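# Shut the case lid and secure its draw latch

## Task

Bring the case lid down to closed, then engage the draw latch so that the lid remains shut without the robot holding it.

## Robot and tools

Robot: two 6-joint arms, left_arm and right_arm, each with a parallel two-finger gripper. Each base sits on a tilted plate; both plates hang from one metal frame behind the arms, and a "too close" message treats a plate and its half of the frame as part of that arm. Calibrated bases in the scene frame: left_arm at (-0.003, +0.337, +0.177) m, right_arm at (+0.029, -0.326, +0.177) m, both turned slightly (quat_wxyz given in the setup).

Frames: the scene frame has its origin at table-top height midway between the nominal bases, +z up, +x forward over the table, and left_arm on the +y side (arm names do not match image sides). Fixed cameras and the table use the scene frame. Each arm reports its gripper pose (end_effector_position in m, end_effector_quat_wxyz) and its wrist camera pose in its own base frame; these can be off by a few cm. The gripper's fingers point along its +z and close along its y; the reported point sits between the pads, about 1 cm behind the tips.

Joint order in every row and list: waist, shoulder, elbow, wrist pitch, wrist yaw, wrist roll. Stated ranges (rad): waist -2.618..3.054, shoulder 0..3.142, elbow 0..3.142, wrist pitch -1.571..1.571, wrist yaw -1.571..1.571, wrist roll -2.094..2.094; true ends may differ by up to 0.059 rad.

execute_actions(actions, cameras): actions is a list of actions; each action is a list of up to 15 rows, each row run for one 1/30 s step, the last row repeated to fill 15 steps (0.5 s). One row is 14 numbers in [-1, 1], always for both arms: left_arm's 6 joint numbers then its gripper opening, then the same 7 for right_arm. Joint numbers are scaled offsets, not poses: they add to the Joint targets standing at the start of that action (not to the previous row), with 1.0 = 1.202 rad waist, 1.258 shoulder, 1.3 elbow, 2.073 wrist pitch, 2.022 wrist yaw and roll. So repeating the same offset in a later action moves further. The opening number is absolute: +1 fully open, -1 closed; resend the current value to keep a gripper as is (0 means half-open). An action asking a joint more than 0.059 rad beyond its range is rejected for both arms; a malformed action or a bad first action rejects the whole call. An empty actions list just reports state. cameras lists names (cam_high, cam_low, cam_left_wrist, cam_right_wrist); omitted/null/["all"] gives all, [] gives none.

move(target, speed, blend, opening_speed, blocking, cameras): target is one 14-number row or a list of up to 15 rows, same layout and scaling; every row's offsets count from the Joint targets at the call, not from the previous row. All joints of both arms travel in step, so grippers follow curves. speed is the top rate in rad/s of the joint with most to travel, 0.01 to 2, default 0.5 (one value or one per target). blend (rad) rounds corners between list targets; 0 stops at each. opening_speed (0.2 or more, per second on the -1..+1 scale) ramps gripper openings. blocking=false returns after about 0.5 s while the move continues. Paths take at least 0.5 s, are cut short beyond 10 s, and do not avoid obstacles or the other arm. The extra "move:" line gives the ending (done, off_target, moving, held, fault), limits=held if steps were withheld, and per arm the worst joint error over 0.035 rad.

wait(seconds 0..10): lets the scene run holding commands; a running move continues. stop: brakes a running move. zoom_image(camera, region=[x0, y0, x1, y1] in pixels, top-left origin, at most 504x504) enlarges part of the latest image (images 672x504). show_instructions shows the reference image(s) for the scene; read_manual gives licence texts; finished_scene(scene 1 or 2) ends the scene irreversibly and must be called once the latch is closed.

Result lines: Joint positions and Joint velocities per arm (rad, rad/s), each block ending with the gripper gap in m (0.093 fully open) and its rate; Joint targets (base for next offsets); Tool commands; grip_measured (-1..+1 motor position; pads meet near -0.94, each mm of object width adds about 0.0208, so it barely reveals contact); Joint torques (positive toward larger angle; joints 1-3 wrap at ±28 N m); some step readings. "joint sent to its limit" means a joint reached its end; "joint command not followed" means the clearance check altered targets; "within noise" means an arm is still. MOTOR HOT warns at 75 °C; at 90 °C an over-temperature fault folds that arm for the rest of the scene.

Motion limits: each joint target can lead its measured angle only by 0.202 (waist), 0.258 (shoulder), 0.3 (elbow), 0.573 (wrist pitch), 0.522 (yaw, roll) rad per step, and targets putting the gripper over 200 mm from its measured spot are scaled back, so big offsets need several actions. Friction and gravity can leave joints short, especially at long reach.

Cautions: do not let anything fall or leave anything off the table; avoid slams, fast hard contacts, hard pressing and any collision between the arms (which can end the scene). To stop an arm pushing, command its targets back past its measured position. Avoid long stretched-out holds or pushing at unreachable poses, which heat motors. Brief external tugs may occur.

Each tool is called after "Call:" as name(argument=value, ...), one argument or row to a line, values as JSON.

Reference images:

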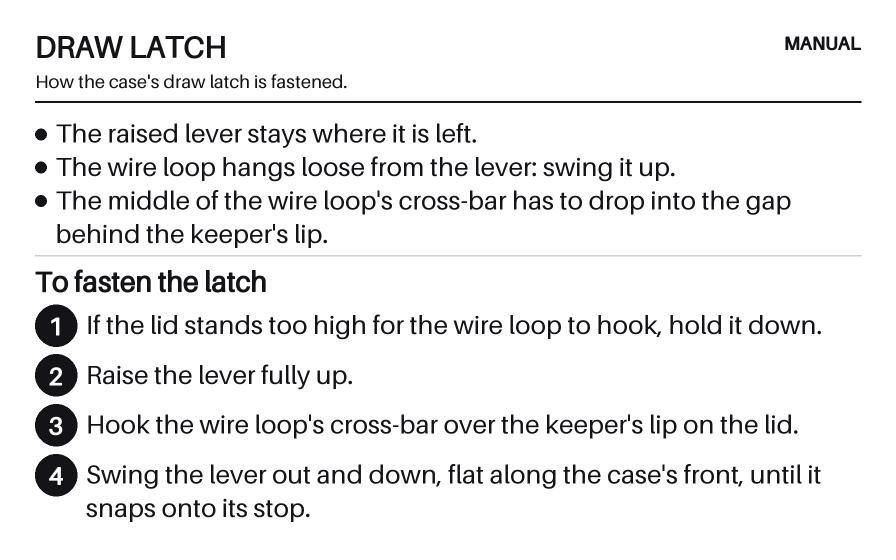

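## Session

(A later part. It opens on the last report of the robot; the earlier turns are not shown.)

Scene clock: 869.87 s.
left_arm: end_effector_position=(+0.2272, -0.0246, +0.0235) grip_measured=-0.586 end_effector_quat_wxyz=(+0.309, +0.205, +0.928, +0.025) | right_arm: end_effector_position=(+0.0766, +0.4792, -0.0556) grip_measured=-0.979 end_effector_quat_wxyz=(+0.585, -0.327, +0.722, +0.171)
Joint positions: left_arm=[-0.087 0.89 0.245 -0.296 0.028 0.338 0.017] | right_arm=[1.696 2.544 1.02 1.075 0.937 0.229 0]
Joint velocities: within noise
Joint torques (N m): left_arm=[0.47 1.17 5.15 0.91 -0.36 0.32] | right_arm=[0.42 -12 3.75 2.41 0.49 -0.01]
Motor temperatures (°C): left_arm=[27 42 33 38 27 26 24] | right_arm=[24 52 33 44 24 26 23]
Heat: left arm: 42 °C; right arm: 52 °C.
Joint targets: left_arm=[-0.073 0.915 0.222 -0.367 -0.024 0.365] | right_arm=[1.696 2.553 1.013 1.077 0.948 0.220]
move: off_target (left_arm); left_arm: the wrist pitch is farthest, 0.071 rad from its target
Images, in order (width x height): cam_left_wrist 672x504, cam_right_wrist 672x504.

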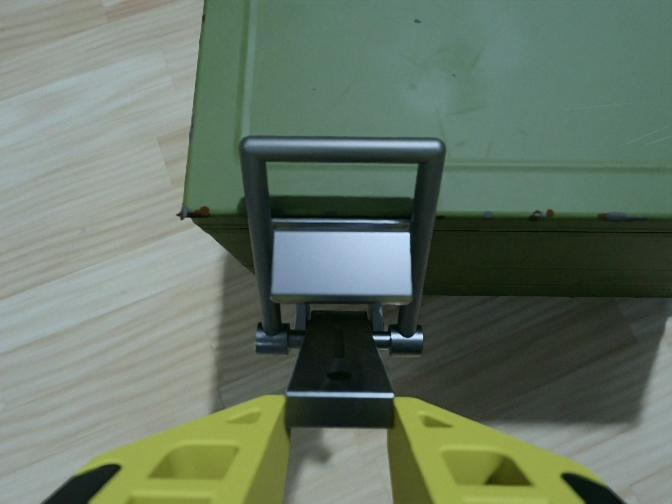

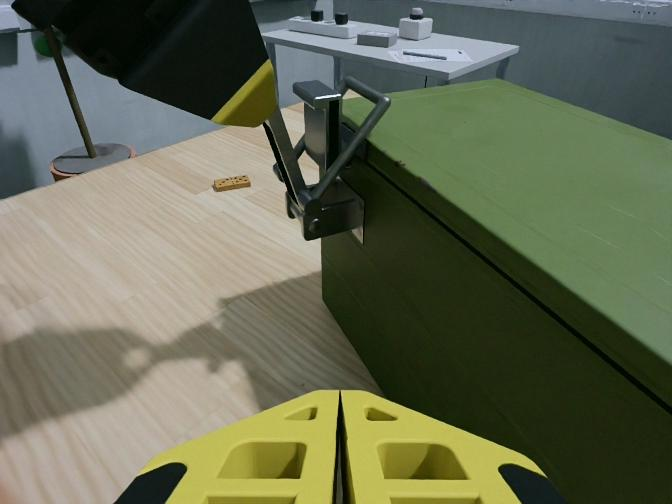

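Call:
move(
  target=[
    [-0.012,-0.016,0.010,0.048,0.025,-0.008,-0.6,0,0,0,0,0,0,-1],
    [-0.012,-0.016,0.010,0.048,0.025,-0.008,-0.3,0,0,0,0,0,0,-1],
    [-0.002,-0.211,0.072,-0.103,0.022,-0.007,-0.3,0,0,0,0,0,0,-1],
    [-0.108,0.004,0.205,-0.131,-0.03,0,-0.3,0,0,0,0,0,0,-1],
    [-0.108,0.004,0.205,-0.131,-0.03,0,-1,0,0,0,0,0,0,-1],
  ],
  speed=0.4,
  cameras=["cam_left_wrist","cam_right_wrist"],
)

Call:
zoom_image(
  camera="cam_right_wrist",
  region=[200, 0, 440, 250],
)

Scene clock: 893.30 s.
left_arm: end_effector_position=(+0.2144, -0.0293, +0.0523) grip_measured=-0.990 end_effector_quat_wxyz=(+0.233, +0.255, +0.937, +0.056) | right_arm: end_effector_position=(+0.0766, +0.4792, -0.0556) grip_measured=-0.979 end_effector_quat_wxyz=(+0.585, -0.327, +0.722, +0.171)
Joint positions: left_arm=[-0.196 0.913 0.452 -0.632 -0.077 0.355 0] | right_arm=[1.696 2.544 1.02 1.075 0.937 0.229 0]
Joint velocities: within noise
Joint torques (N m): left_arm=[-1.39 -0.65 11.14 1.42 0.02 0.13] | right_arm=[0.4 -12 3.75 2.41 0.49 -0.01]
Motor temperatures (°C): left_arm=[27 41 34 35 27 26 24] | right_arm=[24 52 33 44 24 26 23]
Heat: left arm: 41 °C; right arm: 52 °C.
Joint targets: left_arm=[-0.203 0.920 0.489 -0.639 -0.084 0.365] | right_arm=[1.696 2.553 1.013 1.077 0.948 0.220]
move: off_target (left_arm); target 5's new numbers were sent with left_arm's elbow 0.037 rad from that target; left_arm: the elbow is farthest, 0.037 rad from its target
Images, in order (width x height): cam_left_wrist 672x504, cam_right_wrist 672x504.

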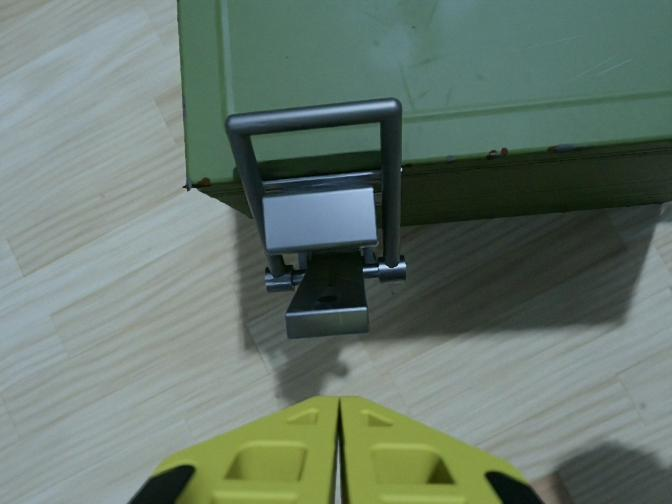

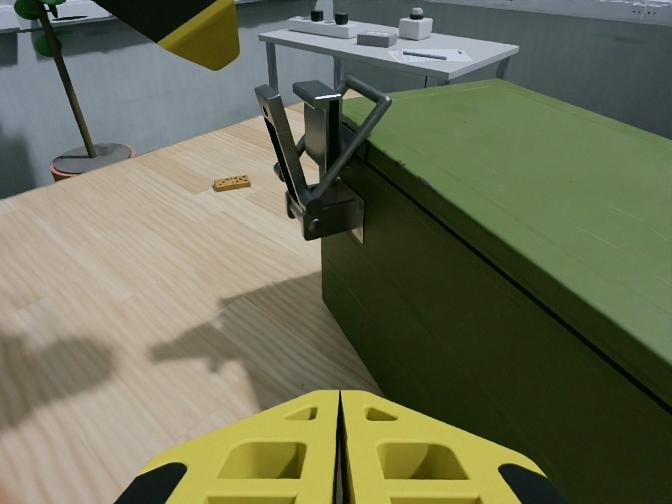

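Scaled by 2.016 from the camera's 672x504 image, which has a finer 960x720 frame.

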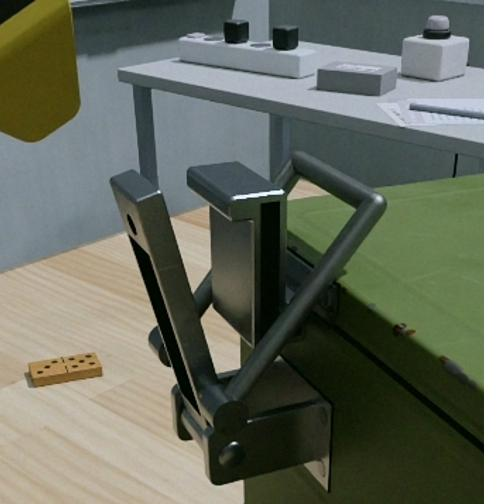

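Call:
move(
  target=[
    [-0.051,0.207,0.185,-0.109,-0.035,-0.861,-1,0,0,0,0,0,0,-1],
    [-0.051,0.207,0.185,-0.109,-0.035,-0.861,-0.52,0,0,0,0,0,0,-1],
  ],
  speed=0.6,
  cameras=["cam_left_wrist","cam_right_wrist"],
)

Call:
zoom_image(
  camera="cam_right_wrist",
  region=[200, 0, 440, 250],
)

Scene clock: 928.87 s.
left_arm: end_effector_position=(+0.2184, -0.0320, +0.0634) grip_measured=-0.522 end_effector_quat_wxyz=(+0.134, -0.528, +0.838, -0.036) | right_arm: end_effector_position=(+0.0766, +0.4792, -0.0556) grip_measured=-0.979 end_effector_quat_wxyz=(+0.585, -0.327, +0.722, +0.171)
Joint positions: left_arm=[-0.256 1.172 0.693 -0.854 -0.146 -1.364 0.02] | right_arm=[1.696 2.544 1.02 1.075 0.937 0.229 0]
Joint velocities: within noise
Joint torques (N m): left_arm=[-1.7 -2.03 10.58 0.87 -0.11 -0.08] | right_arm=[0.4 -12 3.75 2.41 0.49 -0.01]
Motor temperatures (°C): left_arm=[27 40 39 34 27 26 24] | right_arm=[24 53 33 44 24 26 23]
Heat: left arm: 40 °C; right arm: 53 °C.
Joint targets: left_arm=[-0.264 1.181 0.729 -0.865 -0.155 -1.375] | right_arm=[1.696 2.553 1.013 1.077 0.948 0.220]
move: off_target (left_arm); target 2's new numbers were sent with left_arm's elbow 0.036 rad from that target; left_arm: the elbow is farthest, 0.036 rad from its target
Images, in order (width x height): cam_left_wrist 672x504, cam_right_wrist 672x504.

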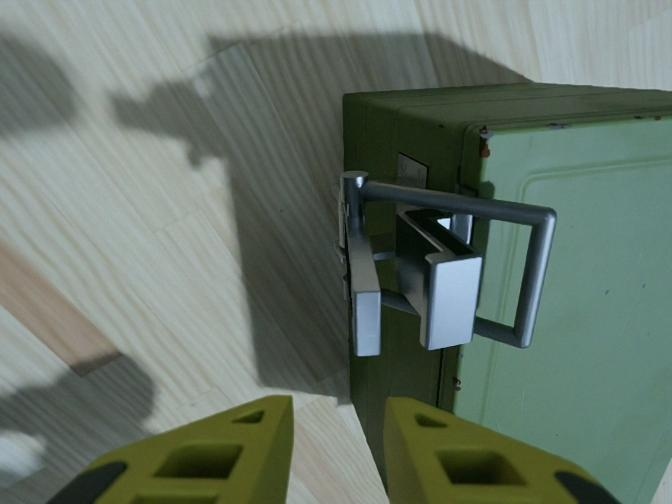

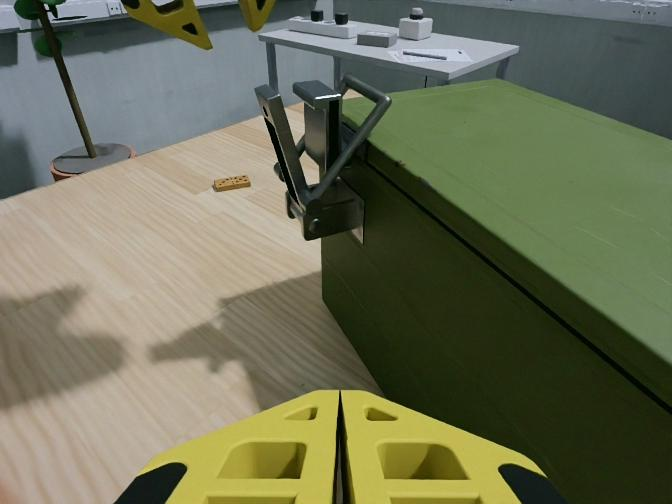

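Scaled by 2.016 from the camera's 672x504 image, which has a finer 960x720 frame.

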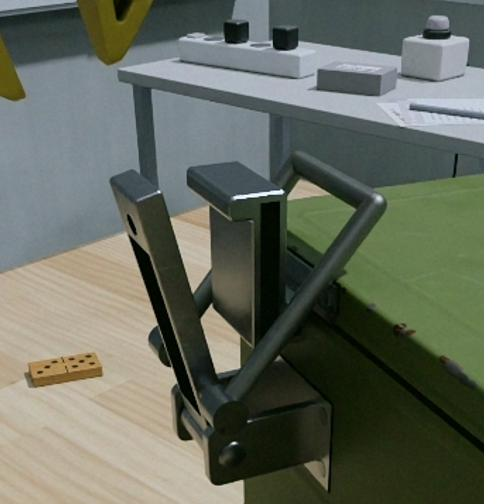

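Call:
move(
  target=[0.007,0.068,-0.054,0.070,-0.001,-0.005,-0.52,0,0,0,0,0,0,-1],
  speed=0.2,
  cameras=["cam_left_wrist","cam_right_wrist"],
)

Scene clock: 946.77 s.
left_arm: end_effector_position=(+0.2311, -0.0350, +0.0441) grip_measured=-0.522 end_effector_quat_wxyz=(+0.134, -0.533, +0.835, -0.036) | right_arm: end_effector_position=(+0.0766, +0.4792, -0.0556) grip_measured=-0.979 end_effector_quat_wxyz=(+0.585, -0.327, +0.722, +0.171)
Joint positions: left_arm=[-0.256 1.259 0.667 -0.742 -0.148 -1.375 0.02] | right_arm=[1.696 2.544 1.02 1.075 0.937 0.229 0]
Joint velocities: within noise
Joint torques (N m): left_arm=[-1.07 -2.7 6.11 1.27 -0.12 -0.08] | right_arm=[0.4 -11.99 3.75 2.41 0.49 -0.01]
Motor temperatures (°C): left_arm=[27 40 40 33 27 26 23] | right_arm=[24 53 33 44 24 26 23]
Heat: left arm: 40 °C; right arm: 53 °C.
Joint targets: left_arm=[-0.255 1.266 0.659 -0.719 -0.157 -1.386] | right_arm=[1.696 2.553 1.013 1.077 0.948 0.220]
move: done
Images, in order (width x height): cam_left_wrist 672x504, cam_right_wrist 672x504.

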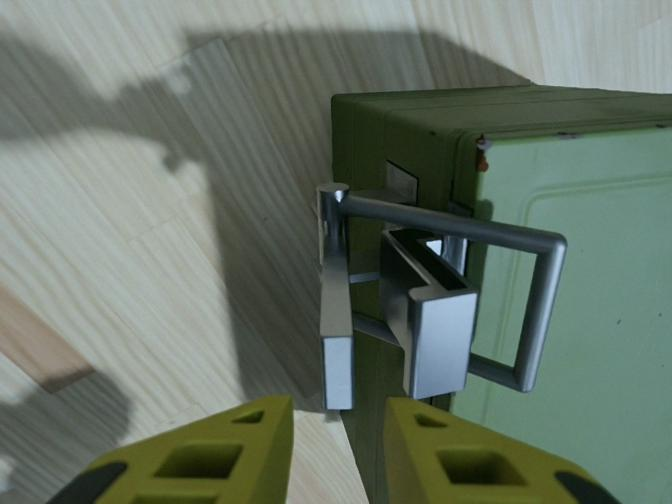

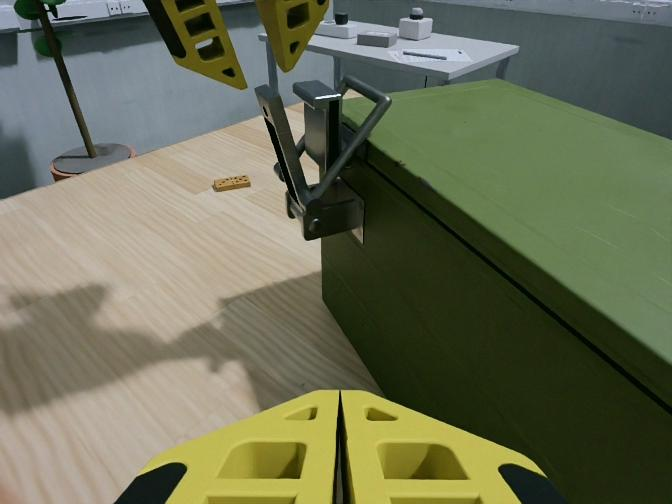

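Call:
move(
  target=[-0.022,0.056,-0.062,0.072,-0.004,-0.027,-0.52,0,0,0,0,0,0,-1],
  speed=0.12,
  cameras=["cam_left_wrist","cam_right_wrist"],
)

Call:
zoom_image(
  camera="cam_right_wrist",
  region=[200, 0, 440, 250],
)

Scene clock: 959.73 s.
left_arm: end_effector_position=(+0.2305, -0.0374, +0.0168) grip_measured=-0.522 end_effector_quat_wxyz=(+0.134, -0.548, +0.825, -0.034) | right_arm: end_effector_position=(+0.0766, +0.4792, -0.0556) grip_measured=-0.979 end_effector_quat_wxyz=(+0.585, -0.327, +0.722, +0.171)
Joint positions: left_arm=[-0.275 1.322 0.592 -0.613 -0.159 -1.429 0.02] | right_arm=[1.696 2.544 1.02 1.075 0.937 0.229 0]
Joint velocities: within noise
Joint torques (N m): left_arm=[-1.81 -2.25 5.24 1.5 -0.09 -0.08] | right_arm=[0.4 -11.99 3.75 2.41 0.49 -0.01]
Motor temperatures (°C): left_arm=[27 40 38 33 27 26 23] | right_arm=[24 53 33 44 24 26 23]
Heat: left arm: 40 °C; right arm: 53 °C.
Joint targets: left_arm=[-0.282 1.337 0.578 -0.570 -0.165 -1.440] | right_arm=[1.696 2.553 1.013 1.077 0.948 0.220]
move: off_target (left_arm); left_arm: the wrist pitch is farthest, 0.043 rad from its target
Images, in order (width x height): cam_left_wrist 672x504, cam_right_wrist 672x504.

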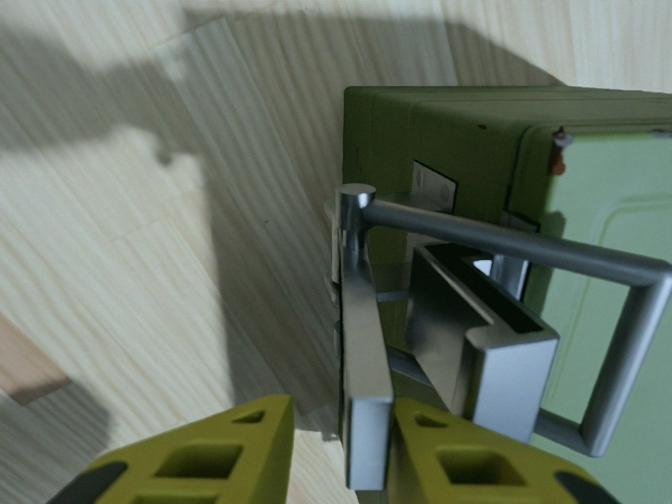

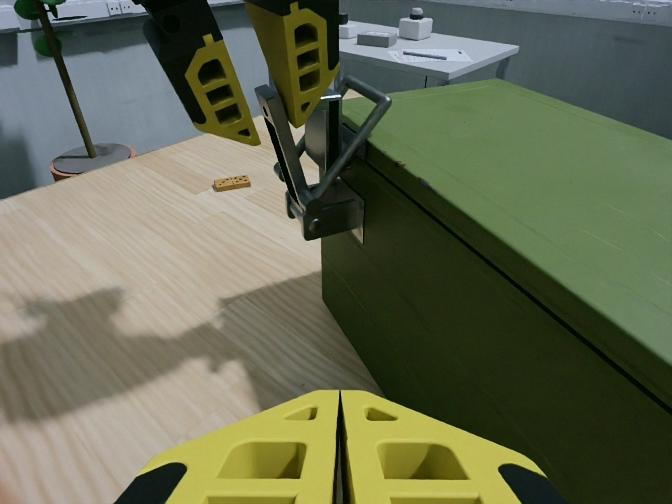

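Scaled by 2.016 from the camera's 672x504 image, which has a finer 960x720 frame.

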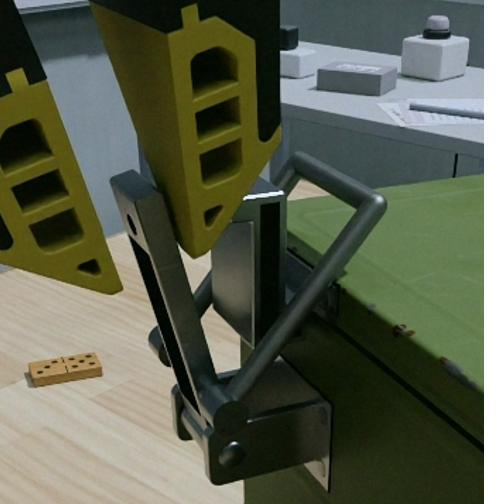

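Call:
move(
  target=[
    [0.022,-0.087,-0.066,-0.002,0.005,0.014,-0.52,0,0,0,0,0,0,-1],
    [0.045,-0.12,-0.128,0.018,0.007,0.027,-0.52,0,0,0,0,0,0,-1],
  ],
  speed=0.1,
  blend=0.02,
  cameras=["cam_left_wrist","cam_right_wrist"],
)

Call:
zoom_image(
  camera="cam_right_wrist",
  region=[200, 0, 440, 250],
)

Scene clock: 992.47 s.
left_arm: end_effector_position=(+0.2036, -0.0231, -0.0012) grip_measured=-0.522 end_effector_quat_wxyz=(+0.142, -0.551, +0.821, -0.044) | right_arm: end_effector_position=(+0.0766, +0.4792, -0.0556) grip_measured=-0.979 end_effector_quat_wxyz=(+0.585, -0.327, +0.722, +0.171)
Joint positions: left_arm=[-0.236 1.2 0.426 -0.537 -0.149 -1.398 0.02] | right_arm=[1.696 2.544 1.02 1.075 0.937 0.229 0]
Joint velocities: within noise
Joint torques (N m): left_arm=[-0.35 -3.84 5.08 1.09 -0.05 0.16] | right_arm=[0.4 -11.99 3.75 2.41 0.49 -0.01]
Motor temperatures (°C): left_arm=[27 39 36 33 27 26 23] | right_arm=[24 53 33 44 24 26 23]
Heat: left arm: 39 °C; right arm: 53 °C.
Joint targets: left_arm=[-0.228 1.186 0.412 -0.533 -0.151 -1.386] | right_arm=[1.696 2.553 1.013 1.077 0.948 0.220]
move: done
Images, in order (width x height): cam_left_wrist 672x504, cam_right_wrist 672x504.

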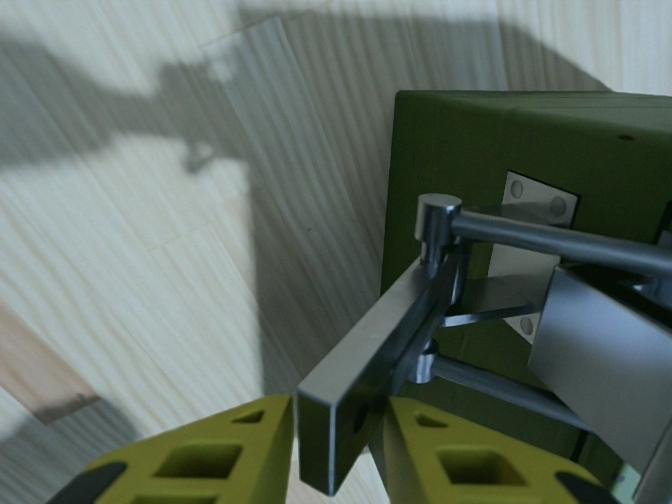

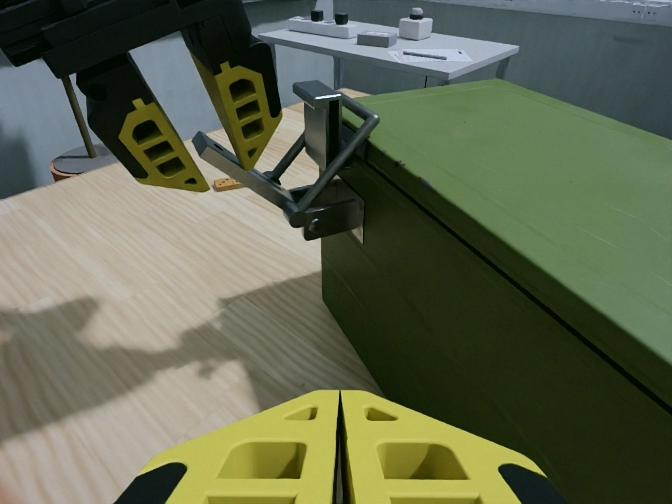

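Scaled by 2.016 from the camera's 672x504 image, which has a finer 960x720 frame.

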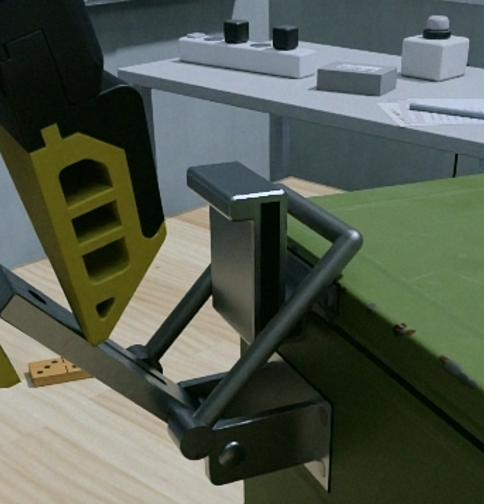

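Call:
move(
  target=[
    [-0.023,-0.017,0.083,-0.059,-0.001,-0.007,-0.52,0,0,0,0,0,0,-1],
    [-0.023,-0.017,0.083,-0.059,-0.001,-0.007,-1,0,0,0,0,0,0,-1],
    [-0.024,0.035,0.087,-0.032,-0.001,-0.007,-1,0,0,0,0,0,0,-1],
  ],
  speed=0.25,
  cameras=["cam_left_wrist","cam_right_wrist"],
)

Call:
zoom_image(
  camera="cam_right_wrist",
  region=[180, 20, 420, 270],
)

Scene clock: 1044.20 s.
left_arm: end_effector_position=(+0.2020, -0.0259, +0.0133) grip_measured=-0.916 end_effector_quat_wxyz=(+0.126, -0.544, +0.829, -0.027) | right_arm: end_effector_position=(+0.0766, +0.4792, -0.0556) grip_measured=-0.979 end_effector_quat_wxyz=(+0.585, -0.327, +0.722, +0.171)
Joint positions: left_arm=[-0.251 1.205 0.507 -0.662 -0.149 -1.397 0.001] | right_arm=[1.696 2.544 1.02 1.075 0.937 0.229 0]
Joint velocities: within noise
Joint torques (N m): left_arm=[-1.55 -0.44 8.4 1.69 -0.05 0] | right_arm=[0.4 -12 3.74 2.41 0.49 -0.01]
Motor temperatures (°C): left_arm=[27 39 34 32 26 26 23] | right_arm=[24 53 33 44 24 26 23]
Heat: left arm: 39 °C; right arm: 53 °C.
Joint targets: left_arm=[-0.257 1.230 0.525 -0.599 -0.153 -1.400] | right_arm=[1.696 2.553 1.013 1.077 0.948 0.220]
move: off_target (left_arm); left_arm: the wrist pitch is farthest, 0.063 rad from its target
Images, in order (width x height): cam_left_wrist 672x504, cam_right_wrist 672x504.

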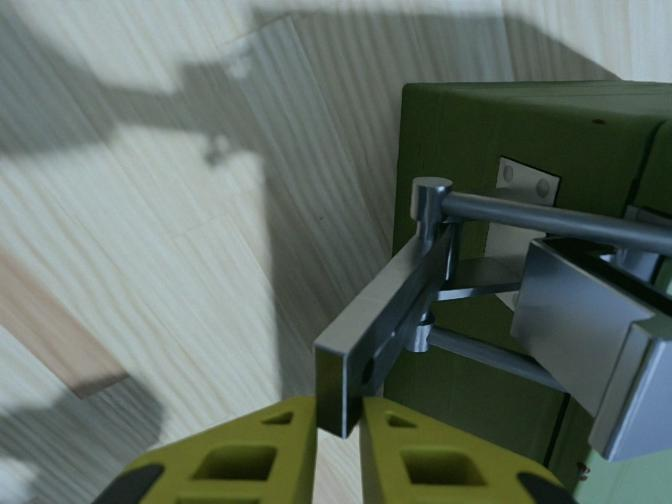

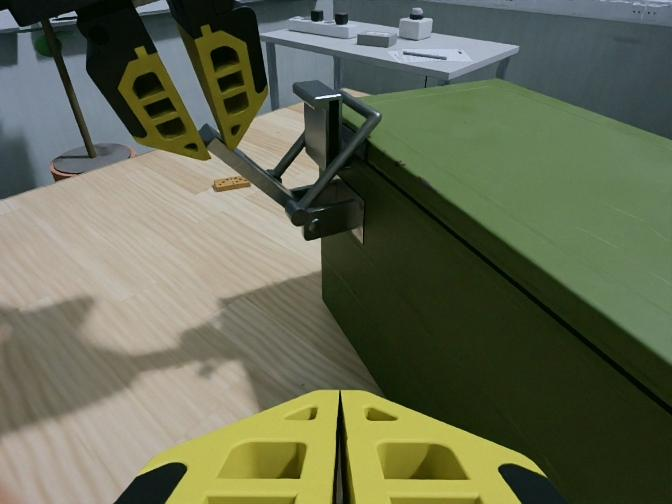

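Scaled by 2.016 from the camera's 672x504 image, which has a finer 960x720 frame.

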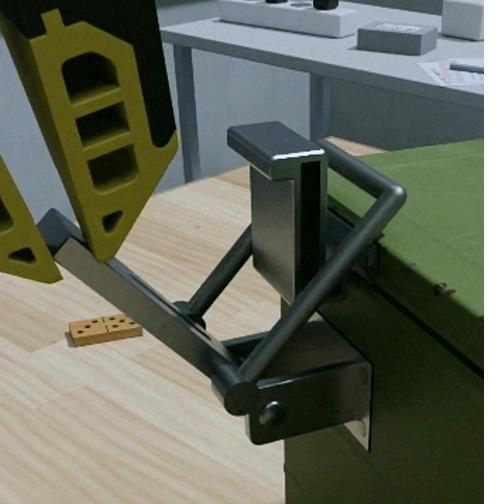

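Call:
move(
  target=[
    [0,-0.014,-0.004,-0.027,0,0,-0.6,0,0,0,0,0,0,-1],
    [0,-0.014,-0.004,-0.027,0,0,-0.5,0,0,0,0,0,0,-1],
    [-0.028,-0.091,0.073,-0.104,-0.004,-0.005,-0.5,0,0,0,0,0,0,-1],
    [-0.028,-0.091,0.073,-0.104,-0.004,-0.005,-1,0,0,0,0,0,0,-1],
  ],
  speed=0.3,
  cameras=["cam_left_wrist","cam_right_wrist"],
)

Call:
zoom_image(
  camera="cam_right_wrist",
  region=[180, 20, 420, 270],
)

Scene clock: 1053.40 s.
left_arm: end_effector_position=(+0.2009, -0.0319, +0.0428) grip_measured=-0.991 end_effector_quat_wxyz=(+0.131, -0.532, +0.836, -0.033) | right_arm: end_effector_position=(+0.0766, +0.4792, -0.0556) grip_measured=-0.979 end_effector_quat_wxyz=(+0.585, -0.327, +0.722, +0.171)
Joint positions: left_arm=[-0.283 1.13 0.588 -0.804 -0.152 -1.399 0] | right_arm=[1.696 2.544 1.02 1.075 0.937 0.229 0]
Joint velocities: within noise
Joint torques (N m): left_arm=[-1.59 -3.59 10.09 0.84 -0.11 -0.08] | right_arm=[0.4 -11.99 3.75 2.41 0.49 -0.01]
Motor temperatures (°C): left_arm=[27 39 35 33 26 26 24] | right_arm=[24 53 33 44 24 26 23]
Heat: left arm: 39 °C; right arm: 53 °C.
Joint targets: left_arm=[-0.290 1.115 0.620 -0.815 -0.161 -1.410] | right_arm=[1.696 2.553 1.013 1.077 0.948 0.220]
move: done
Images, in order (width x height): cam_left_wrist 672x504, cam_right_wrist 672x504.

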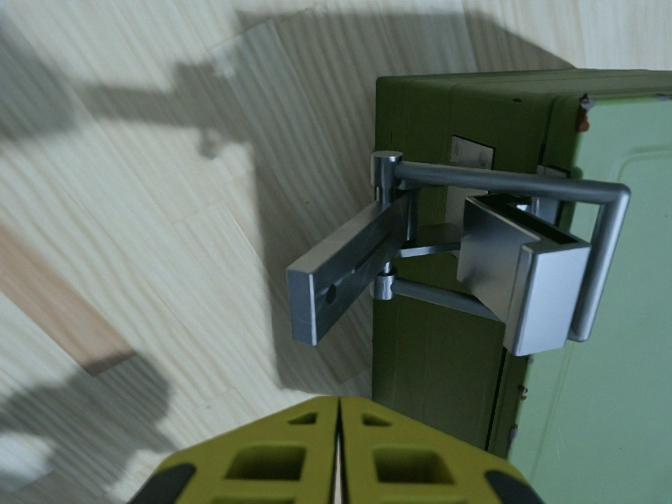

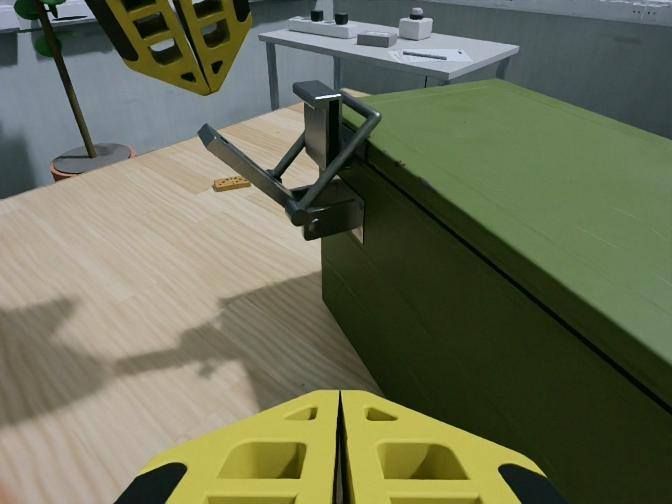

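Scaled by 2.016 from the camera's 672x504 image, which has a finer 960x720 frame.

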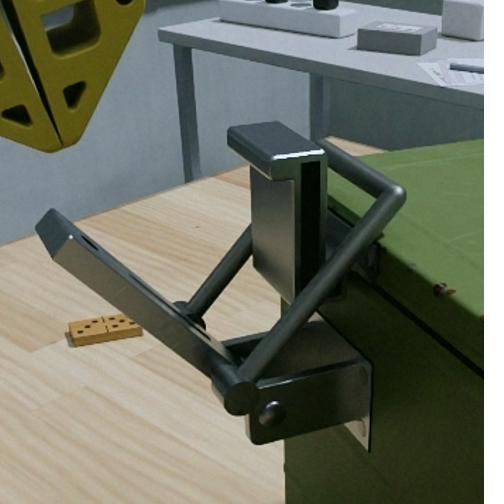

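Call:
move(
  target=[
    [0.042,0.091,-0.073,0.104,0.005,0.005,-1,0,0,0,0,0,0,-1],
    [0.057,0.107,-0.133,0.147,0.007,0.012,-1,0,0,0,0,0,0,-1],
    [0.072,0.117,-0.171,0.178,0.009,0.021,-1,0,0,0,0,0,0,-1],
  ],
  speed=[0.2,0.1,0.1],
  blend=0.02,
  cameras=["cam_left_wrist","cam_right_wrist"],
)

Call:
zoom_image(
  camera="cam_right_wrist",
  region=[180, 20, 420, 270],
)

Scene clock: 1065.50 s.
left_arm: end_effector_position=(+0.2078, -0.0187, -0.0114) grip_measured=-0.991 end_effector_quat_wxyz=(+0.144, -0.554, +0.819, -0.041) | right_arm: end_effector_position=(+0.0766, +0.4792, -0.0556) grip_measured=-0.979 end_effector_quat_wxyz=(+0.585, -0.327, +0.722, +0.171)
Joint positions: left_arm=[-0.21 1.253 0.409 -0.466 -0.149 -1.379 0] | right_arm=[1.696 2.544 1.02 1.075 0.937 0.229 0]
Joint velocities: within noise
Joint torques (N m): left_arm=[-0.47 -1.94 5.18 1.25 0.05 0.16] | right_arm=[0.4 -12 3.75 2.41 0.49 -0.01]
Motor temperatures (°C): left_arm=[27 39 36 32 26 26 24] | right_arm=[24 53 33 44 24 26 23]
Heat: left arm: 39 °C; right arm: 53 °C.
Joint targets: left_arm=[-0.204 1.263 0.398 -0.446 -0.143 -1.367] | right_arm=[1.696 2.553 1.013 1.077 0.948 0.220]
move: done
Images, in order (width x height): cam_left_wrist 672x504, cam_right_wrist 672x504.

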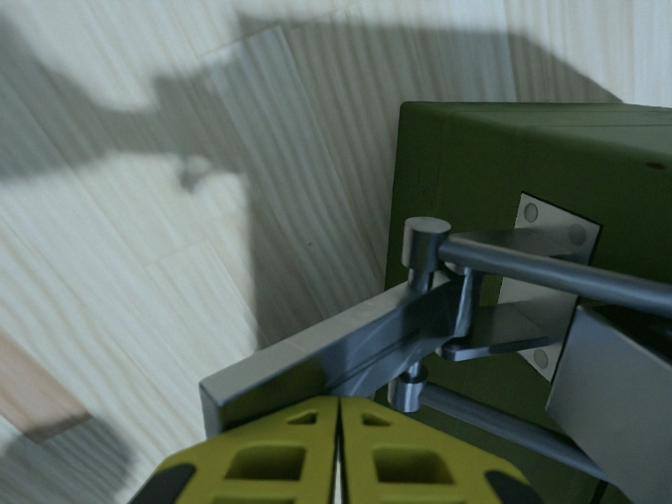

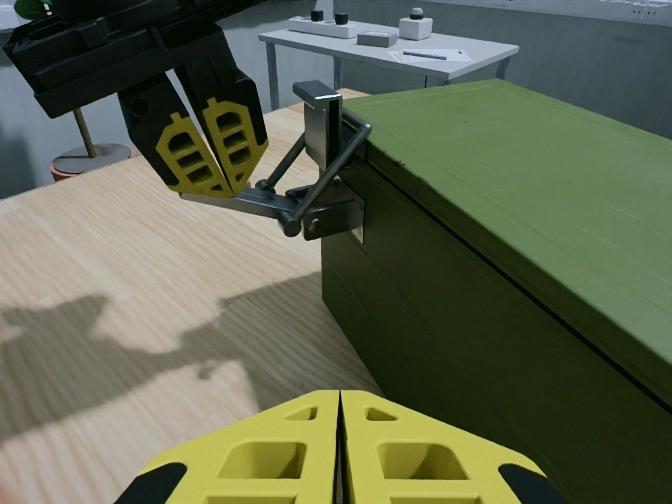

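Scaled by 2.016 from the camera's 672x504 image, which has a finer 960x720 frame.

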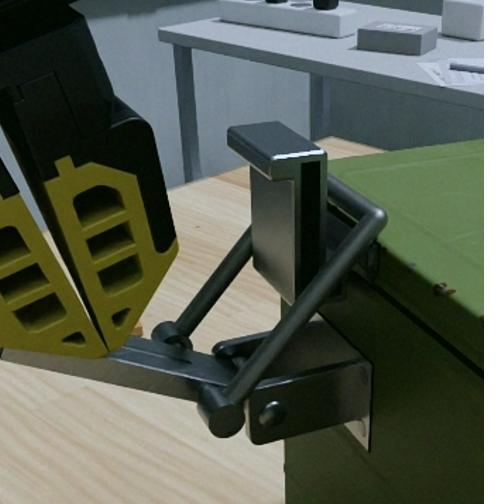

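Call:
move(
  target=[
    [0.024,-0.010,-0.056,0.034,0.004,0.008,-1,0,0,0,0,0,0,-1],
    [0.066,0.085,-0.148,0.184,0.021,0.033,-1,0,0,0,0,0,0,-1],
  ],
  speed=0.1,
  blend=0.02,
  cameras=["cam_left_wrist","cam_right_wrist"],
)

Call:
zoom_image(
  camera="cam_right_wrist",
  region=[180, 50, 420, 300],
)

Scene clock: 1081.40 s.
left_arm: end_effector_position=(+0.2017, -0.0081, -0.0541) grip_measured=-0.991 end_effector_quat_wxyz=(+0.162, -0.556, +0.812, -0.071) | right_arm: end_effector_position=(+0.0766, +0.4792, -0.0556) grip_measured=-0.979 end_effector_quat_wxyz=(+0.585, -0.327, +0.722, +0.171)
Joint positions: left_arm=[-0.131 1.359 0.216 -0.089 -0.109 -1.313 0] | right_arm=[1.696 2.544 1.02 1.075 0.937 0.229 0]
Joint velocities: within noise
Joint torques (N m): left_arm=[-0.5 -1.84 4.07 1.47 0.08 0.18] | right_arm=[0.4 -11.99 3.75 2.42 0.49 -0.01]
Motor temperatures (°C): left_arm=[27 38 35 32 26 26 24] | right_arm=[24 53 33 44 24 26 23]
Heat: left arm: 38 °C; right arm: 53 °C.
Joint targets: left_arm=[-0.124 1.369 0.205 -0.064 -0.101 -1.301] | right_arm=[1.696 2.553 1.013 1.077 0.948 0.220]
move: done
Images, in order (width x height): cam_left_wrist 672x504, cam_right_wrist 672x504.

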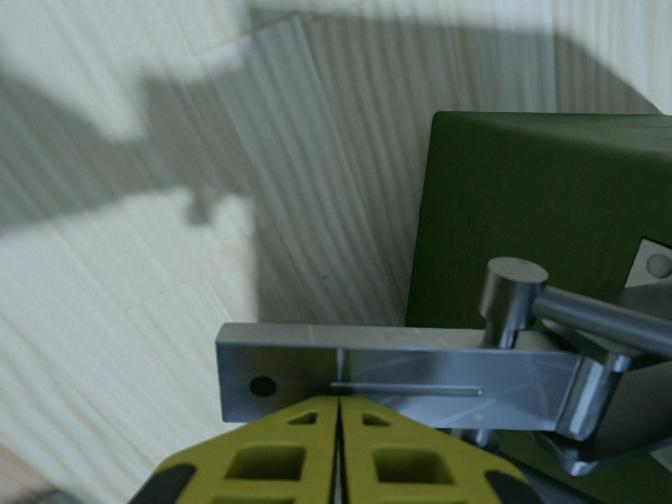

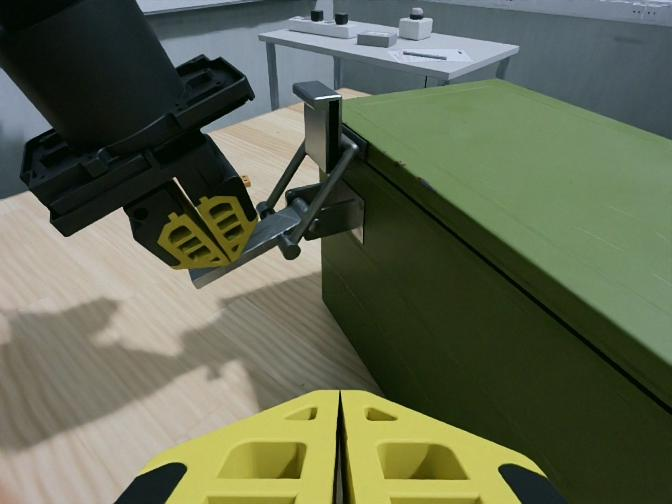

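Scaled by 2.016 from the camera's 672x504 image, which has a finer 960x720 frame.

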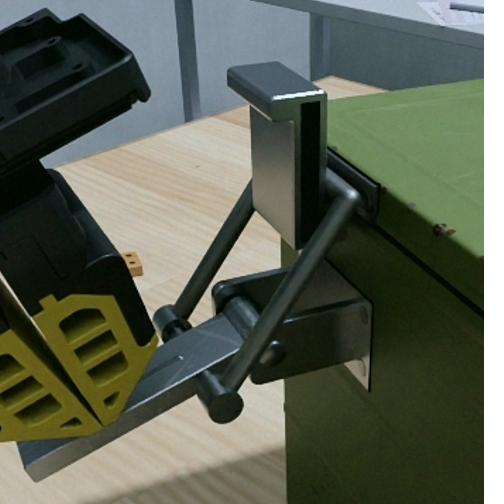

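Call:
move(
  target=[0.037,0.172,-0.077,0.212,0.030,0.025,-1,0,0,0,0,0,0,-1],
  speed=0.1,
  cameras=["cam_left_wrist","cam_right_wrist"],
)

Call:
zoom_image(
  camera="cam_right_wrist",
  region=[180, 50, 420, 300],
)

Scene clock: 1089.63 s.
left_arm: end_effector_position=(+0.2120, -0.0082, -0.0767) grip_measured=-0.991 end_effector_quat_wxyz=(+0.194, -0.546, +0.806, -0.118) | right_arm: end_effector_position=(+0.0766, +0.4792, -0.0556) grip_measured=-0.979 end_effector_quat_wxyz=(+0.585, -0.327, +0.722, +0.171)
Joint positions: left_arm=[-0.086 1.565 0.107 0.341 -0.059 -1.263 0] | right_arm=[1.696 2.544 1.02 1.075 0.937 0.229 0]
Joint velocities: within noise
Joint torques (N m): left_arm=[-0.65 -1.46 3.28 1.8 0.22 0.18] | right_arm=[0.42 -11.99 3.75 2.41 0.49 -0.01]
Motor temperatures (°C): left_arm=[27 38 35 33 26 26 24] | right_arm=[24 53 33 44 24 26 23]
Heat: left arm: 38 °C; right arm: 53 °C.
Joint targets: left_arm=[-0.080 1.586 0.105 0.375 -0.040 -1.250] | right_arm=[1.696 2.553 1.013 1.077 0.948 0.220]
move: done
Images, in order (width x height): cam_left_wrist 672x504, cam_right_wrist 672x504.

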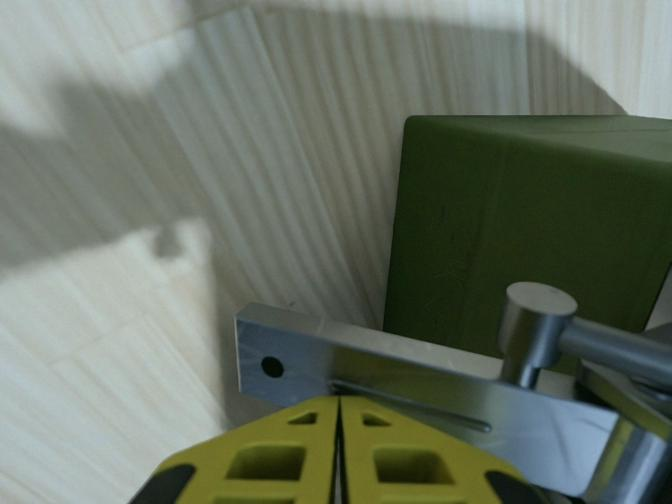

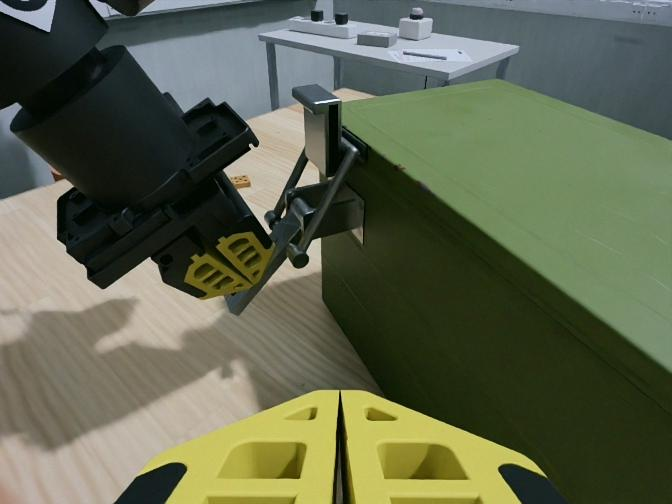

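Scaled by 2.016 from the camera's 672x504 image, which has a finer 960x720 frame.

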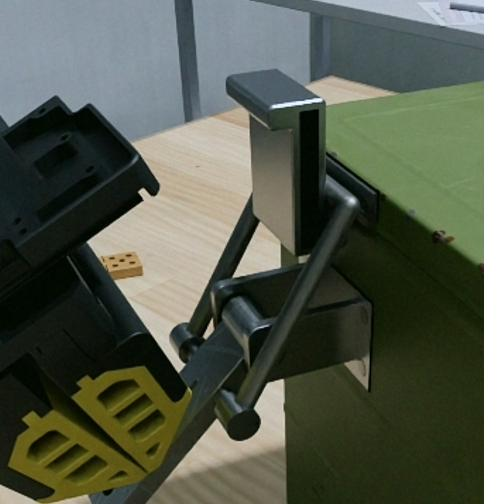

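Call:
move(
  target=[0.017,0.234,-0.021,0.219,0.030,0.012,-1,0,0,0,0,0,0,-1],
  speed=0.1,
  cameras=["cam_left_wrist","cam_right_wrist"],
)

Call:
zoom_image(
  camera="cam_right_wrist",
  region=[180, 50, 420, 300],
)

Scene clock: 1097.27 s.
left_arm: end_effector_position=(+0.2354, -0.0174, -0.0902) grip_measured=-0.991 end_effector_quat_wxyz=(+0.222, -0.529, +0.800, -0.175) | right_arm: end_effector_position=(+0.0766, +0.4792, -0.0556) grip_measured=-0.979 end_effector_quat_wxyz=(+0.585, -0.327, +0.722, +0.171)
Joint positions: left_arm=[-0.067 1.872 0.086 0.788 0.009 -1.238 0] | right_arm=[1.696 2.544 1.02 1.075 0.937 0.229 0]
Joint velocities: within noise
Joint torques (N m): left_arm=[-0.66 -3.67 0.88 2.09 0.19 0.19] | right_arm=[0.39 -11.99 3.75 2.41 0.49 -0.01]
Motor temperatures (°C): left_arm=[27 38 34 34 26 26 24] | right_arm=[24 53 33 44 24 26 23]
Heat: left arm: 38 °C; right arm: 53 °C.
Joint targets: left_arm=[-0.060 1.880 0.078 0.829 0.021 -1.226] | right_arm=[1.696 2.553 1.013 1.077 0.948 0.220]
move: off_target (left_arm); left_arm: the wrist pitch is farthest, 0.041 rad from its target
Images, in order (width x height): cam_left_wrist 672x504, cam_right_wrist 672x504.

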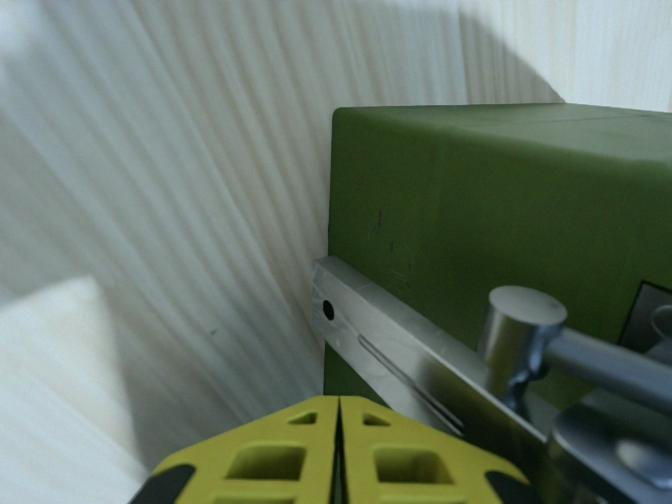

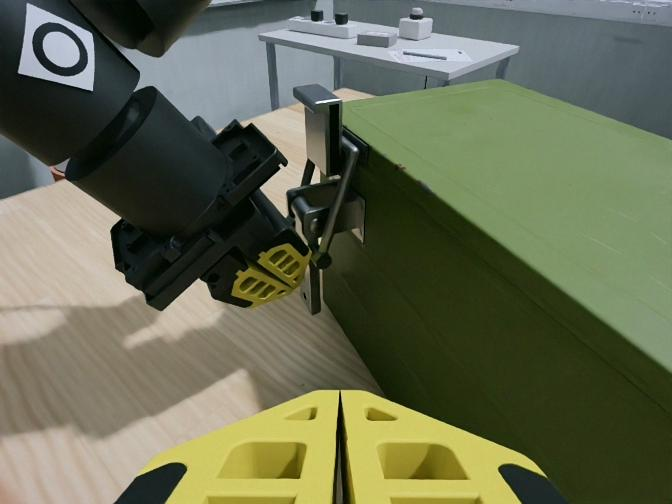

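Scaled by 2.016 from the camera's 672x504 image, which has a finer 960x720 frame.

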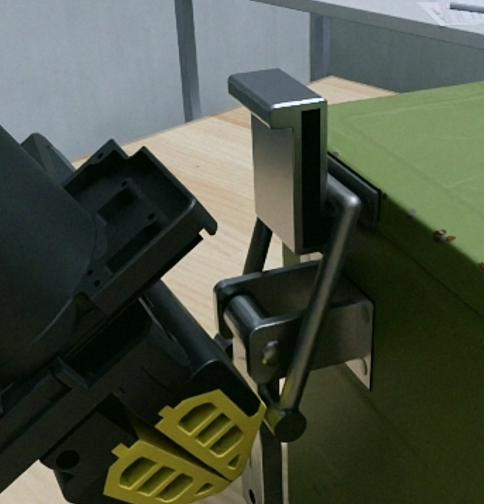

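Call:
move(
  target=[-0.010,0.015,0.022,0.0,0,0,-1,0,0,0,0,0,0,-1],
  speed=0.08,
  cameras=["cam_left_wrist","cam_right_wrist"],
)

Call:
zoom_image(
  camera="cam_right_wrist",
  region=[220, 80, 420, 330],
)

Scene clock: 1102.87 s.
left_arm: end_effector_position=(+0.2361, -0.0176, -0.0918) grip_measured=-0.991 end_effector_quat_wxyz=(+0.221, -0.529, +0.800, -0.176) | right_arm: end_effector_position=(+0.0766, +0.4792, -0.0556) grip_measured=-0.979 end_effector_quat_wxyz=(+0.585, -0.327, +0.722, +0.171)
Joint positions: left_arm=[-0.066 1.89 0.09 0.801 0.012 -1.237 0] | right_arm=[1.696 2.544 1.02 1.075 0.937 0.229 0]
Joint velocities: within noise
Joint torques (N m): left_arm=[-1.83 -3.69 3.18 1.94 0.15 0.18] | right_arm=[0.4 -12 3.75 2.41 0.49 -0.01]
Motor temperatures (°C): left_arm=[27 38 34 35 26 26 24] | right_arm=[24 53 33 44 24 26 23]
Heat: left arm: 38 °C; right arm: 53 °C.
Joint targets: left_arm=[-0.072 1.899 0.106 0.829 0.021 -1.226] | right_arm=[1.696 2.553 1.013 1.077 0.948 0.220]
move: done
Images, in order (width x height): cam_left_wrist 672x504, cam_right_wrist 672x504.

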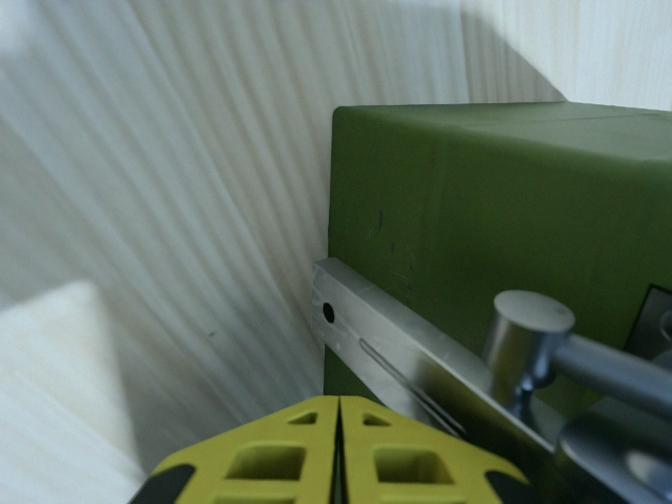

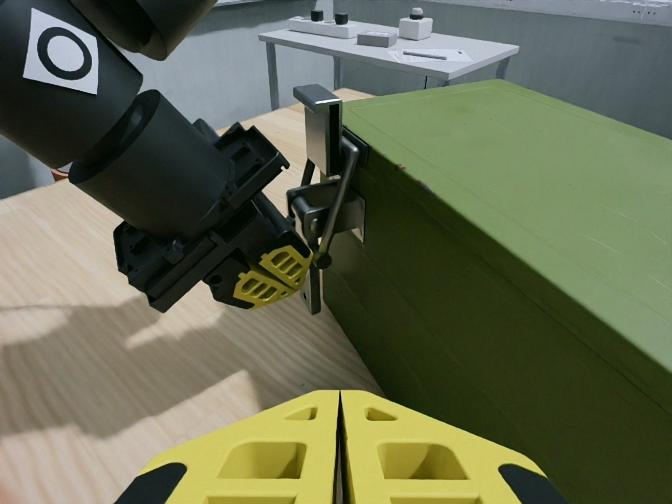

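Scaled by 2.016 from the camera's 672x504 image, which has a finer 960x720 frame.

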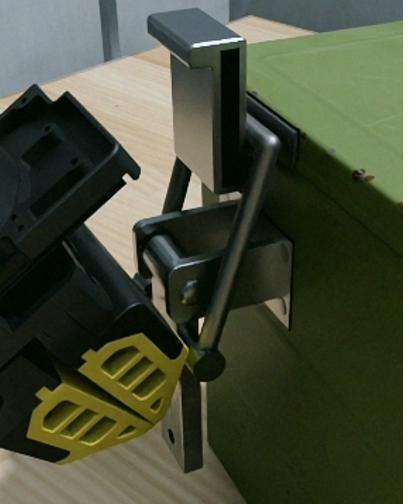

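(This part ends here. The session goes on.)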